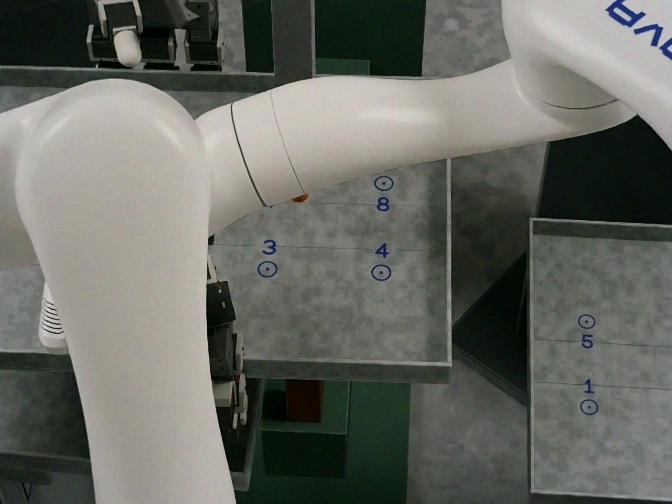

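>>> move(
  arm2={"target": [-0.2288, 0.1555, 0.9070, 0.1044, 0.9936, -0.04338, -0.00456], "speed": 0.08},
  arm3={"target": [-0.1537, -0.0210, 0.9070, 0.00456, 0.04338, 0.99356, 0.1044], "speed": 0.08},
  cameras=["cam_tips"],
)

>>> zoom_image(
  camera="cam_tips",
  region=[240, 180, 380, 300],
)

Scene clock: 618.43 s.
Joint torques (N m): arm1=[-0.57 -17.15 -4.6 -2.18 0.13 -0.31 0.04] | arm2=[-8.25 -30.11 -0.27 -8.09 -4.34 -1.18 -0.48] | arm3=[8.46 -30.62 6.1 -4.38 4.61 -1.82 0.39] | arm4=[0.19 -19.72 5.27 -1.01 -0.33 0.05 0.06]
Motor temperatures (°C): arm1=[35 40 32 34 39 46 44] | arm2=[31 35 33 34 41 42 40] | arm3=[36 40 29 31 38 47 40] | arm4=[35 38 34 33 36 48 42]
Flange force (N): arm1=[0.4 -4.8 5.1] | arm2=[0.8 -14.0 -2.2] | arm3=no reading | arm4=[0.7 0.4 -0.4]
move: arm2 done; arm3 done
Joint velocities: within noise
arm1, arm4: as last shown
arm1.index_mcp_current_ma: -15
arm1.index_abd_current_ma: 10
arm1.index_pip_current_ma: 12
arm1.index_dip_current_ma: -4
arm1.middle_mcp_current_ma: 2
arm1.middle_abd_current_ma: -4
arm1.middle_pip_current_ma: 3
arm1.middle_dip_current_ma: 7
arm1.ring_mcp_current_ma: 4
arm1.ring_abd_current_ma: 5
arm1.ring_pip_current_ma: 8
arm1.ring_dip_current_ma: 14
arm1.thumb_cmc_current_ma: -1
arm1.thumb_axl_current_ma: -8
arm1.thumb_mcp_current_ma: 3
arm2.joint_positions: joint1_rad=+1.914 joint2_rad=+1.724 joint3_rad=+1.061 joint4_rad=+0.723 joint5_rad=+1.641 joint6_rad=-1.151 joint7_rad=-1.446 hand_index_mcp=+0.937 hand_index_abd=+0.004 hand_index_pip=+0.570 hand_index_dip=-0.910 hand_middle_mcp=+0.947 hand_middle_abd=+0.001 hand_middle_pip=+0.564 hand_middle_dip=-0.919 hand_ring_mcp=+0.958 hand_ring_abd=-0.005 hand_ring_pip=+0.559 hand_ring_dip=-0.919 hand_thumb_cmc=-0.804 hand_thumb_axl=+0.677 hand_thumb_mcp=+0.223 hand_thumb_ipl=+0.168 hand_current_limit=+0.400 hand_speed=-0.600
arm2.joint_status: not commanded
arm2.hand_state: blocked,goal,goal,goal,blocked,goal,goal,goal,blocked,goal,goal,goal,goal,goal,goal,goal
arm2.index_mcp_current_ma: 92
arm2.index_abd_current_ma: 1
arm2.index_pip_current_ma: 49
arm2.index_dip_current_ma: 35
arm2.middle_mcp_current_ma: 154
arm2.middle_abd_current_ma: -3
arm2.middle_pip_current_ma: 13
arm2.middle_dip_current_ma: 5
arm2.ring_mcp_current_ma: 199
arm2.ring_abd_current_ma: -12
arm2.ring_pip_current_ma: 0
arm2.ring_dip_current_ma: 6
arm2.thumb_cmc_current_ma: -11
arm2.thumb_axl_current_ma: 4
arm2.thumb_mcp_current_ma: -9
arm2.thumb_ipl_current_ma: -2
arm2.hand_goal_index_mcp: 0.914
arm2.hand_goal_index_abd: 0.000
arm2.hand_goal_index_pip: 0.560
arm2.hand_goal_index_dip: -0.920
arm2.hand_goal_middle_mcp: 0.914
arm2.hand_goal_middle_abd: 0.000
arm2.hand_goal_middle_pip: 0.560
arm2.hand_goal_middle_dip: -0.920
arm2.hand_goal_ring_mcp: 0.914
arm2.hand_goal_ring_abd: 0.000
arm2.hand_goal_ring_pip: 0.560
arm2.hand_goal_ring_dip: -0.920
arm2.hand_goal_thumb_cmc: -0.800
arm2.hand_goal_thumb_axl: 0.678
arm2.hand_goal_thumb_mcp: 0.226
arm2.hand_goal_thumb_ipl: 0.168
arm2.hand: x=-0.2288 y=+0.1556 z=+0.9070 quat_wxyz=(+0.104, +0.994, -0.043, -0.005)
arm2.hand_target: x=-0.2288 y=+0.1555 z=+0.9070 quat_wxyz=(+0.104, +0.994, -0.043, -0.005)
arm2.hand_status: done (0.000 m and 0.0 deg from the pose sent, 0.094 m and 5.8 deg at the start)
arm3.joint_positions: joint1_rad=-1.979 joint2_rad=+1.806 joint3_rad=-1.464 joint4_rad=+0.035 joint5_rad=+1.674 joint6_rad=+1.279 joint7_rad=+4.995 hand_index_mcp=+1.000 hand_index_abd=-0.008 hand_index_pip=+0.562 hand_index_dip=-0.910 hand_middle_mcp=+0.999 hand_middle_abd=-0.012 hand_middle_pip=+0.571 hand_middle_dip=-0.901 hand_ring_mcp=+0.997 hand_ring_abd=-0.008 hand_ring_pip=+0.592 hand_ring_dip=-0.883 hand_thumb_cmc=-0.803 hand_thumb_axl=+0.677 hand_thumb_mcp=+0.213 hand_thumb_ipl=+0.168 hand_current_limit=+0.400 hand_speed=-0.600
arm3.joint_status: not commanded
arm3.hand_state: blocked,goal,goal,goal,blocked,goal,goal,goal,blocked,goal,blocked,blocked,goal,goal,goal,goal
arm3.index_mcp_current_ma: 10
arm3.index_abd_current_ma: 3
arm3.index_pip_current_ma: 7
arm3.index_dip_current_ma: -13
arm3.middle_mcp_current_ma: 16
arm3.middle_abd_current_ma: 5
arm3.middle_pip_current_ma: 5
arm3.middle_dip_current_ma: -10
arm3.ring_mcp_current_ma: 12
arm3.ring_abd_current_ma: 7
arm3.ring_pip_current_ma: 14
arm3.ring_dip_current_ma: 7
arm3.thumb_cmc_current_ma: -3
arm3.thumb_axl_current_ma: -3
arm3.thumb_mcp_current_ma: -6
arm3.thumb_ipl_current_ma: -10
arm3.hand_goal_index_mcp: 0.914
arm3.hand_goal_index_abd: 0.000
arm3.hand_goal_index_pip: 0.560
arm3.hand_goal_index_dip: -0.920
arm3.hand_goal_middle_mcp: 0.914
arm3.hand_goal_middle_abd: 0.000
arm3.hand_goal_middle_pip: 0.560
arm3.hand_goal_middle_dip: -0.920
arm3.hand_goal_ring_mcp: 0.914
arm3.hand_goal_ring_abd: 0.000
arm3.hand_goal_ring_pip: 0.560
arm3.hand_goal_ring_dip: -0.920
arm3.hand_goal_thumb_cmc: -0.800
arm3.hand_goal_thumb_axl: 0.678
arm3.hand_goal_thumb_mcp: 0.226
arm3.hand_goal_thumb_ipl: 0.168
arm3.hand: x=-0.1535 y=-0.0211 z=+0.9070 quat_wxyz=(-0.004, -0.043, -0.994, -0.105)
arm3.hand_target: x=-0.1535 y=-0.0211 z=+0.9070 quat_wxyz=(-0.004, -0.043, -0.994, -0.105)
arm3.hand_status: done (0.000 m and 0.1 deg from the pose sent, 0.100 m and 5.8 deg at the start; a joint's target at an end of its range on 13 of 76 steps)
arm4.index_mcp_current_ma: 44
arm4.index_abd_current_ma: 22
arm4.index_pip_current_ma: 31
arm4.index_dip_current_ma: -5
arm4.middle_mcp_current_ma: -5
arm4.middle_abd_current_ma: 0
arm4.middle_pip_current_ma: -11
arm4.middle_dip_current_ma: 7
arm4.ring_mcp_current_ma: 24
arm4.ring_abd_current_ma: -6
arm4.ring_pip_current_ma: -10
arm4.ring_dip_current_ma: 10
arm4.thumb_cmc_current_ma: 17
arm4.thumb_axl_current_ma: 2
arm4.thumb_mcp_current_ma: 0
arm4.thumb_ipl_current_ma: 6

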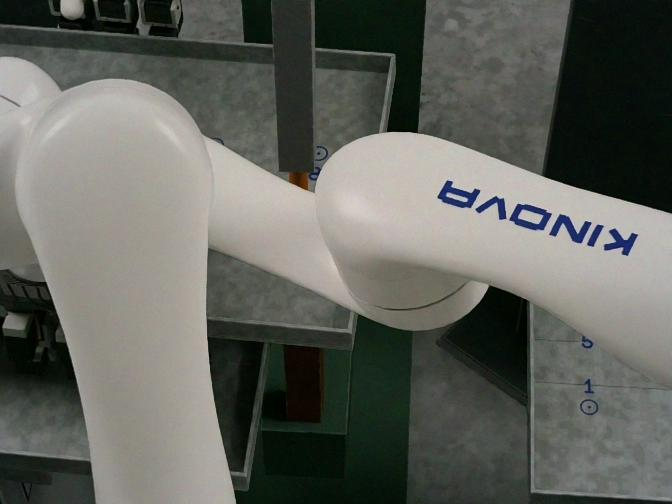

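Scaled by 3.600.

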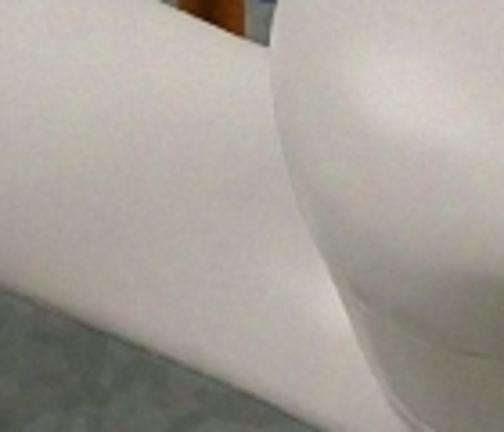

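>>> move(
  arm2={"target": [-0.2416, 0.1352, 0.9100, 0.1045, 0.9945, 0.0, 0.0], "speed": 0.03},
  arm3={"target": [-0.1514, -0.0340, 0.9100, 0.0, 0.0, 0.9945, 0.1045], "speed": 0.03},
  cameras=["cam_tips"],
)

>>> zoom_image(
  camera="cam_tips",
  region=[240, 180, 380, 300],
)

Scene clock: 622.53 s.
Joint torques (N m): arm1=[-0.63 -17.2 -4.54 -2.22 0.14 -0.31 0.07] | arm2=[-9.06 -30 -2.41 -8.44 -4.72 -0.89 -0.64] | arm3=[8.1 -31.92 1.77 -4.33 4.94 -1.34 0.46] | arm4=[0.16 -19.64 5.27 -0.99 -0.33 0.07 0.08]
Motor temperatures (°C): arm1=[35 40 32 34 39 46 44] | arm2=[31 35 33 34 41 42 40] | arm3=[36 40 29 31 38 47 40] | arm4=[35 38 34 33 36 48 42]
Flange force (N): arm1=[0.9 -5.2 5.3] | arm2=no reading | arm3=no reading | arm4=[0.6 0.4 -0.5]
move: arm2 done; arm3 done
Joint velocities: within noise
arm1, arm4: as last shown
arm1.index_mcp_current_ma: -4
arm1.index_pip_current_ma: 11
arm1.index_dip_current_ma: 6
arm1.middle_mcp_current_ma: 10
arm1.middle_abd_current_ma: 1
arm1.middle_dip_current_ma: -2
arm1.ring_mcp_current_ma: 2
arm1.ring_abd_current_ma: 4
arm1.ring_pip_current_ma: 11
arm1.ring_dip_current_ma: 9
arm1.thumb_cmc_current_ma: -3
arm1.thumb_axl_current_ma: 0
arm1.thumb_mcp_current_ma: -1
arm1.thumb_ipl_current_ma: -7
arm2.joint_positions: joint1_rad=+2.003 joint2_rad=+1.768 joint3_rad=+1.105 joint4_rad=+0.445 joint5_rad=+1.694 joint6_rad=-1.204 joint7_rad=-1.554 hand_index_mcp=+0.939 hand_index_abd=+0.001 hand_index_pip=+0.568 hand_index_dip=-0.910 hand_middle_mcp=+0.948 hand_middle_abd=+0.001 hand_middle_pip=+0.564 hand_middle_dip=-0.919 hand_ring_mcp=+0.959 hand_ring_abd=+0.004 hand_ring_pip=+0.559 hand_ring_dip=-0.919 hand_thumb_cmc=-0.804 hand_thumb_axl=+0.677 hand_thumb_mcp=+0.223 hand_thumb_ipl=+0.168 hand_current_limit=+0.400 hand_speed=-0.600
arm2.joint_status: not commanded
arm2.hand_state: blocked,goal,goal,goal,blocked,goal,goal,goal,blocked,goal,goal,goal,goal,goal,goal,goal
arm2.index_mcp_current_ma: 106
arm2.index_abd_current_ma: -1
arm2.index_pip_current_ma: 45
arm2.index_dip_current_ma: 38
arm2.middle_mcp_current_ma: 159
arm2.middle_abd_current_ma: -1
arm2.middle_pip_current_ma: 9
arm2.middle_dip_current_ma: 2
arm2.ring_mcp_current_ma: 206
arm2.ring_abd_current_ma: 16
arm2.ring_pip_current_ma: 9
arm2.ring_dip_current_ma: 8
arm2.thumb_cmc_current_ma: -7
arm2.thumb_axl_current_ma: 8
arm2.thumb_mcp_current_ma: -9
arm2.thumb_ipl_current_ma: -3
arm2.hand_goal_index_mcp: 0.914
arm2.hand_goal_index_abd: 0.000
arm2.hand_goal_index_pip: 0.560
arm2.hand_goal_index_dip: -0.920
arm2.hand_goal_middle_mcp: 0.914
arm2.hand_goal_middle_abd: 0.000
arm2.hand_goal_middle_pip: 0.560
arm2.hand_goal_middle_dip: -0.920
arm2.hand_goal_ring_mcp: 0.914
arm2.hand_goal_ring_abd: 0.000
arm2.hand_goal_ring_pip: 0.560
arm2.hand_goal_ring_dip: -0.920
arm2.hand_goal_thumb_cmc: -0.800
arm2.hand_goal_thumb_axl: 0.678
arm2.hand_goal_thumb_mcp: 0.226
arm2.hand_goal_thumb_ipl: 0.168
arm2.hand: x=-0.2416 y=+0.1352 z=+0.9100 quat_wxyz=(+0.104, +0.995, +0.000, +0.000)
arm2.hand_target: x=-0.2416 y=+0.1352 z=+0.9100 quat_wxyz=(+0.104, +0.995, +0.000, +0.000)
arm2.hand_status: done (0.000 m and 0.0 deg from the pose sent, 0.024 m and 5.0 deg at the start)
arm3.joint_positions: joint1_rad=-1.812 joint2_rad=+1.783 joint3_rad=-1.415 joint4_rad=+0.445 joint5_rad=+1.730 joint6_rad=+1.294 joint7_rad=+4.826 hand_index_mcp=+1.000 hand_index_abd=-0.007 hand_index_pip=+0.562 hand_index_dip=-0.910 hand_middle_mcp=+1.000 hand_middle_abd=-0.012 hand_middle_pip=+0.573 hand_middle_dip=-0.900 hand_ring_mcp=+1.000 hand_ring_abd=-0.008 hand_ring_pip=+0.588 hand_ring_dip=-0.883 hand_thumb_cmc=-0.803 hand_thumb_axl=+0.677 hand_thumb_mcp=+0.213 hand_thumb_ipl=+0.168 hand_current_limit=+0.400 hand_speed=-0.600
arm3.joint_status: not commanded
arm3.hand_state: blocked,goal,goal,goal,blocked,goal,goal,goal,blocked,goal,blocked,blocked,goal,goal,goal,goal
arm3.index_mcp_current_ma: 15
arm3.index_abd_current_ma: 5
arm3.index_pip_current_ma: 6
arm3.index_dip_current_ma: -4
arm3.middle_mcp_current_ma: 21
arm3.middle_abd_current_ma: 0
arm3.middle_pip_current_ma: 2
arm3.middle_dip_current_ma: -11
arm3.ring_mcp_current_ma: 5
arm3.ring_abd_current_ma: 7
arm3.ring_pip_current_ma: 6
arm3.ring_dip_current_ma: -5
arm3.thumb_cmc_current_ma: 1
arm3.thumb_axl_current_ma: -7
arm3.thumb_mcp_current_ma: -4
arm3.thumb_ipl_current_ma: -10
arm3.hand_goal_index_mcp: 0.914
arm3.hand_goal_index_abd: 0.000
arm3.hand_goal_index_pip: 0.560
arm3.hand_goal_index_dip: -0.920
arm3.hand_goal_middle_mcp: 0.914
arm3.hand_goal_middle_abd: 0.000
arm3.hand_goal_middle_pip: 0.560
arm3.hand_goal_middle_dip: -0.920
arm3.hand_goal_ring_mcp: 0.914
arm3.hand_goal_ring_abd: 0.000
arm3.hand_goal_ring_pip: 0.560
arm3.hand_goal_ring_dip: -0.920
arm3.hand_goal_thumb_cmc: -0.800
arm3.hand_goal_thumb_axl: 0.678
arm3.hand_goal_thumb_mcp: 0.226
arm3.hand_goal_thumb_ipl: 0.168
arm3.hand: x=-0.1514 y=-0.0340 z=+0.9100 quat_wxyz=(+0.000, +0.000, -0.995, -0.104)
arm3.hand_target: x=-0.1514 y=-0.0340 z=+0.9100 quat_wxyz=(+0.000, +0.000, -0.995, -0.104)
arm3.hand_status: done (0.000 m and 0.0 deg from the pose sent, 0.013 m and 5.0 deg at the start)
arm4.index_mcp_current_ma: 27
arm4.index_abd_current_ma: 8
arm4.index_pip_current_ma: 17
arm4.middle_mcp_current_ma: -18
arm4.middle_abd_current_ma: 9
arm4.middle_pip_current_ma: 1
arm4.middle_dip_current_ma: -8
arm4.ring_mcp_current_ma: 36
arm4.ring_abd_current_ma: 6
arm4.ring_pip_current_ma: 7
arm4.ring_dip_current_ma: 5
arm4.thumb_cmc_current_ma: 0
arm4.thumb_axl_current_ma: -3
arm4.thumb_mcp_current_ma: -2
arm4.thumb_ipl_current_ma: -10

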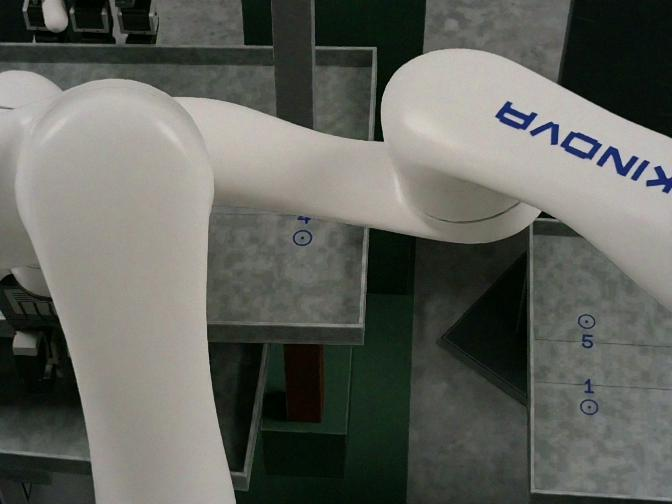

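Scaled by 3.600.

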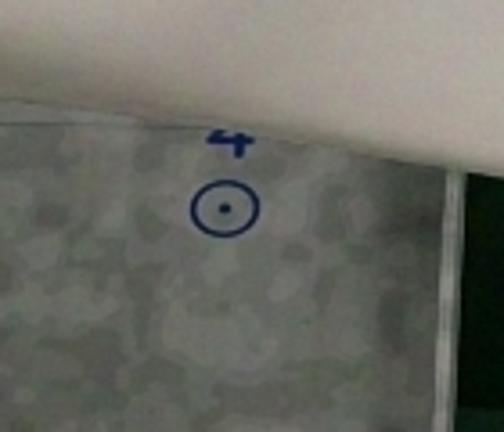

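>>> move(
  arm2={"target": [-0.2429, 0.1366, 0.9070, 0.1045, 0.9945, 0.0, 0.0], "speed": 0.04},
  arm3={"target": [-0.1527, -0.0326, 0.9070, 0.0, 0.0, 0.9945, 0.1045], "speed": 0.04},
  cameras=["cam_tips", "cam_front"],
)

>>> zoom_image(
  camera="cam_tips",
  region=[240, 180, 380, 300],
)

>>> zoom_image(
  camera="cam_front",
  region=[210, 240, 410, 360],
)

Scene clock: 624.50 s.
Joint torques (N m): arm1=[-0.69 -17.14 -4.55 -2.17 0.16 -0.34 0.04] | arm2=[-9.36 -30.14 -2.67 -8.6 -4.83 -0.89 -0.64] | arm3=[8.35 -31.88 2.17 -4.41 5.02 -1.47 0.52] | arm4=[0.25 -19.73 5.17 -0.9 -0.27 0.1 0.05]
Motor temperatures (°C): arm1=[35 40 32 34 39 46 44] | arm2=[31 35 33 34 41 42 40] | arm3=[36 40 29 31 38 47 40] | arm4=[35 38 34 33 36 48 42]
Flange force (N): arm1=[0.8 -5.3 5.2] | arm2=no reading | arm3=no reading | arm4=[0.5 0.4 -0.2]
move: arm2 done; arm3 done
Joint velocities: within noise
arm1, arm4: as last shown
arm1.index_mcp_current_ma: -3
arm1.index_abd_current_ma: 3
arm1.index_pip_current_ma: 7
arm1.index_dip_current_ma: -2
arm1.middle_mcp_current_ma: 3
arm1.middle_abd_current_ma: 5
arm1.middle_pip_current_ma: 5
arm1.middle_dip_current_ma: -1
arm1.ring_mcp_current_ma: 1
arm1.ring_abd_current_ma: 9
arm1.ring_pip_current_ma: 9
arm1.ring_dip_current_ma: 11
arm1.thumb_cmc_current_ma: -6
arm1.thumb_axl_current_ma: 2
arm1.thumb_mcp_current_ma: 2
arm1.thumb_ipl_current_ma: 2
arm2.joint_positions: joint1_rad=+2.014 joint2_rad=+1.776 joint3_rad=+1.108 joint4_rad=+0.423 joint5_rad=+1.696 joint6_rad=-1.203 joint7_rad=-1.563 hand_index_mcp=+0.940 hand_index_abd=-0.001 hand_index_pip=+0.567 hand_index_dip=-0.911 hand_middle_mcp=+0.949 hand_middle_abd=+0.001 hand_middle_pip=+0.564 hand_middle_dip=-0.919 hand_ring_mcp=+0.960 hand_ring_abd=+0.004 hand_ring_pip=+0.559 hand_ring_dip=-0.919 hand_thumb_cmc=-0.804 hand_thumb_axl=+0.677 hand_thumb_mcp=+0.223 hand_thumb_ipl=+0.168 hand_current_limit=+0.400 hand_speed=-0.600
arm2.joint_status: not commanded
arm2.hand_state: blocked,goal,goal,goal,blocked,goal,goal,goal,blocked,goal,goal,goal,goal,goal,goal,goal
arm2.index_mcp_current_ma: 110
arm2.index_abd_current_ma: -5
arm2.index_pip_current_ma: 34
arm2.index_dip_current_ma: 40
arm2.middle_mcp_current_ma: 163
arm2.middle_abd_current_ma: -4
arm2.middle_pip_current_ma: 9
arm2.middle_dip_current_ma: 5
arm2.ring_mcp_current_ma: 200
arm2.ring_abd_current_ma: 11
arm2.ring_pip_current_ma: 6
arm2.ring_dip_current_ma: 8
arm2.thumb_cmc_current_ma: -8
arm2.thumb_axl_current_ma: 10
arm2.thumb_mcp_current_ma: -14
arm2.thumb_ipl_current_ma: -6
arm2.hand_goal_index_mcp: 0.914
arm2.hand_goal_index_abd: 0.000
arm2.hand_goal_index_pip: 0.560
arm2.hand_goal_index_dip: -0.920
arm2.hand_goal_middle_mcp: 0.914
arm2.hand_goal_middle_abd: 0.000
arm2.hand_goal_middle_pip: 0.560
arm2.hand_goal_middle_dip: -0.920
arm2.hand_goal_ring_mcp: 0.914
arm2.hand_goal_ring_abd: 0.000
arm2.hand_goal_ring_pip: 0.560
arm2.hand_goal_ring_dip: -0.920
arm2.hand_goal_thumb_cmc: -0.800
arm2.hand_goal_thumb_axl: 0.678
arm2.hand_goal_thumb_mcp: 0.226
arm2.hand_goal_thumb_ipl: 0.168
arm2.hand: x=-0.2429 y=+0.1366 z=+0.9070 quat_wxyz=(+0.104, +0.995, +0.000, +0.000)
arm2.hand_target: x=-0.2429 y=+0.1366 z=+0.9070 quat_wxyz=(+0.104, +0.995, +0.000, +0.000)
arm2.hand_status: done (0.000 m and 0.0 deg from the pose sent, 0.004 m and 0.0 deg at the start)
arm3.joint_positions: joint1_rad=-1.824 joint2_rad=+1.789 joint3_rad=-1.418 joint4_rad=+0.415 joint5_rad=+1.727 joint6_rad=+1.288 joint7_rad=+4.844 hand_index_mcp=+1.000 hand_index_abd=-0.007 hand_index_pip=+0.562 hand_index_dip=-0.910 hand_middle_mcp=+1.000 hand_middle_abd=-0.011 hand_middle_pip=+0.575 hand_middle_dip=-0.900 hand_ring_mcp=+1.000 hand_ring_abd=-0.007 hand_ring_pip=+0.590 hand_ring_dip=-0.883 hand_thumb_cmc=-0.803 hand_thumb_axl=+0.677 hand_thumb_mcp=+0.213 hand_thumb_ipl=+0.168 hand_current_limit=+0.400 hand_speed=-0.600
arm3.joint_status: not commanded
arm3.hand_state: blocked,goal,goal,goal,blocked,goal,goal,goal,blocked,goal,blocked,blocked,goal,goal,goal,goal
arm3.index_mcp_current_ma: 16
arm3.index_abd_current_ma: 1
arm3.index_pip_current_ma: 9
arm3.index_dip_current_ma: -12
arm3.middle_mcp_current_ma: 19
arm3.middle_abd_current_ma: 0
arm3.middle_pip_current_ma: 2
arm3.middle_dip_current_ma: -6
arm3.ring_mcp_current_ma: 4
arm3.ring_abd_current_ma: 0
arm3.ring_pip_current_ma: 8
arm3.ring_dip_current_ma: 4
arm3.thumb_cmc_current_ma: -1
arm3.thumb_axl_current_ma: 0
arm3.thumb_mcp_current_ma: 1
arm3.thumb_ipl_current_ma: -6
arm3.hand_goal_index_mcp: 0.914
arm3.hand_goal_index_abd: 0.000
arm3.hand_goal_index_pip: 0.560
arm3.hand_goal_index_dip: -0.920
arm3.hand_goal_middle_mcp: 0.914
arm3.hand_goal_middle_abd: 0.000
arm3.hand_goal_middle_pip: 0.560
arm3.hand_goal_middle_dip: -0.920
arm3.hand_goal_ring_mcp: 0.914
arm3.hand_goal_ring_abd: 0.000
arm3.hand_goal_ring_pip: 0.560
arm3.hand_goal_ring_dip: -0.920
arm3.hand_goal_thumb_cmc: -0.800
arm3.hand_goal_thumb_axl: 0.678
arm3.hand_goal_thumb_mcp: 0.226
arm3.hand_goal_thumb_ipl: 0.168
arm3.hand: x=-0.1527 y=-0.0326 z=+0.9070 quat_wxyz=(+0.000, +0.000, -0.995, -0.104)
arm3.hand_target: x=-0.1527 y=-0.0326 z=+0.9070 quat_wxyz=(+0.000, +0.000, -0.995, -0.104)
arm3.hand_status: done (0.000 m and 0.0 deg from the pose sent, 0.004 m and 0.0 deg at the start)
arm4.index_mcp_current_ma: 39
arm4.index_abd_current_ma: -4
arm4.index_pip_current_ma: 16
arm4.index_dip_current_ma: -6
arm4.middle_mcp_current_ma: -12
arm4.middle_abd_current_ma: -4
arm4.middle_dip_current_ma: 0
arm4.ring_mcp_current_ma: 44
arm4.ring_abd_current_ma: 17
arm4.ring_pip_current_ma: 8
arm4.ring_dip_current_ma: 15
arm4.thumb_cmc_current_ma: 1
arm4.thumb_axl_current_ma: 1
arm4.thumb_mcp_current_ma: 15
arm4.thumb_ipl_current_ma: 4
pictures: cam_front, cam_tips

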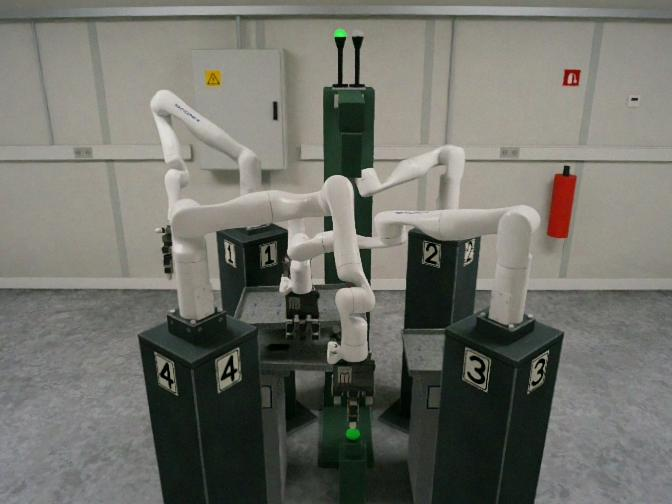

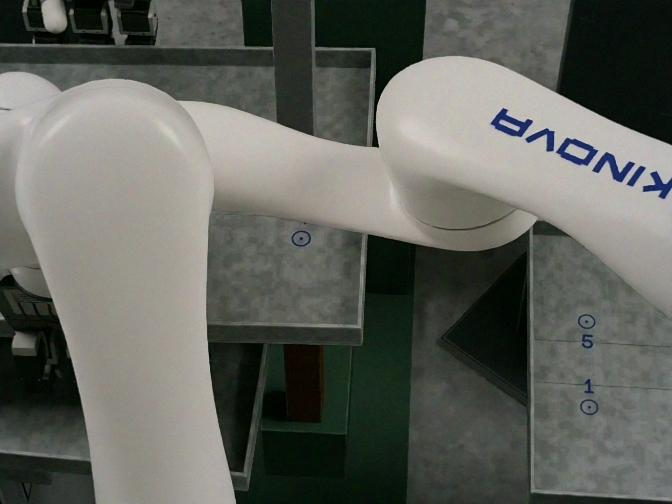

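Scaled by 3.600.

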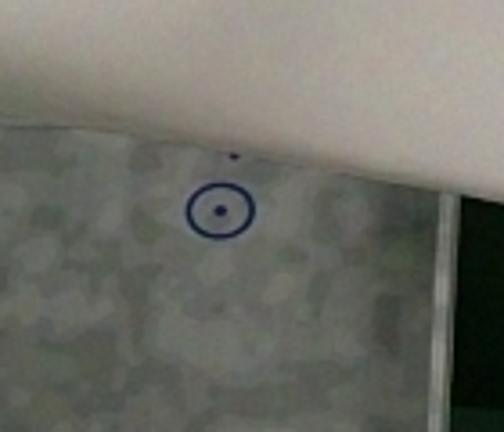

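Scaled by 2.520.

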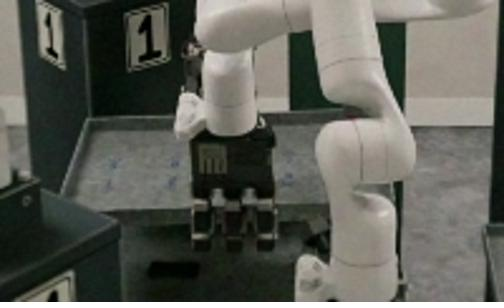

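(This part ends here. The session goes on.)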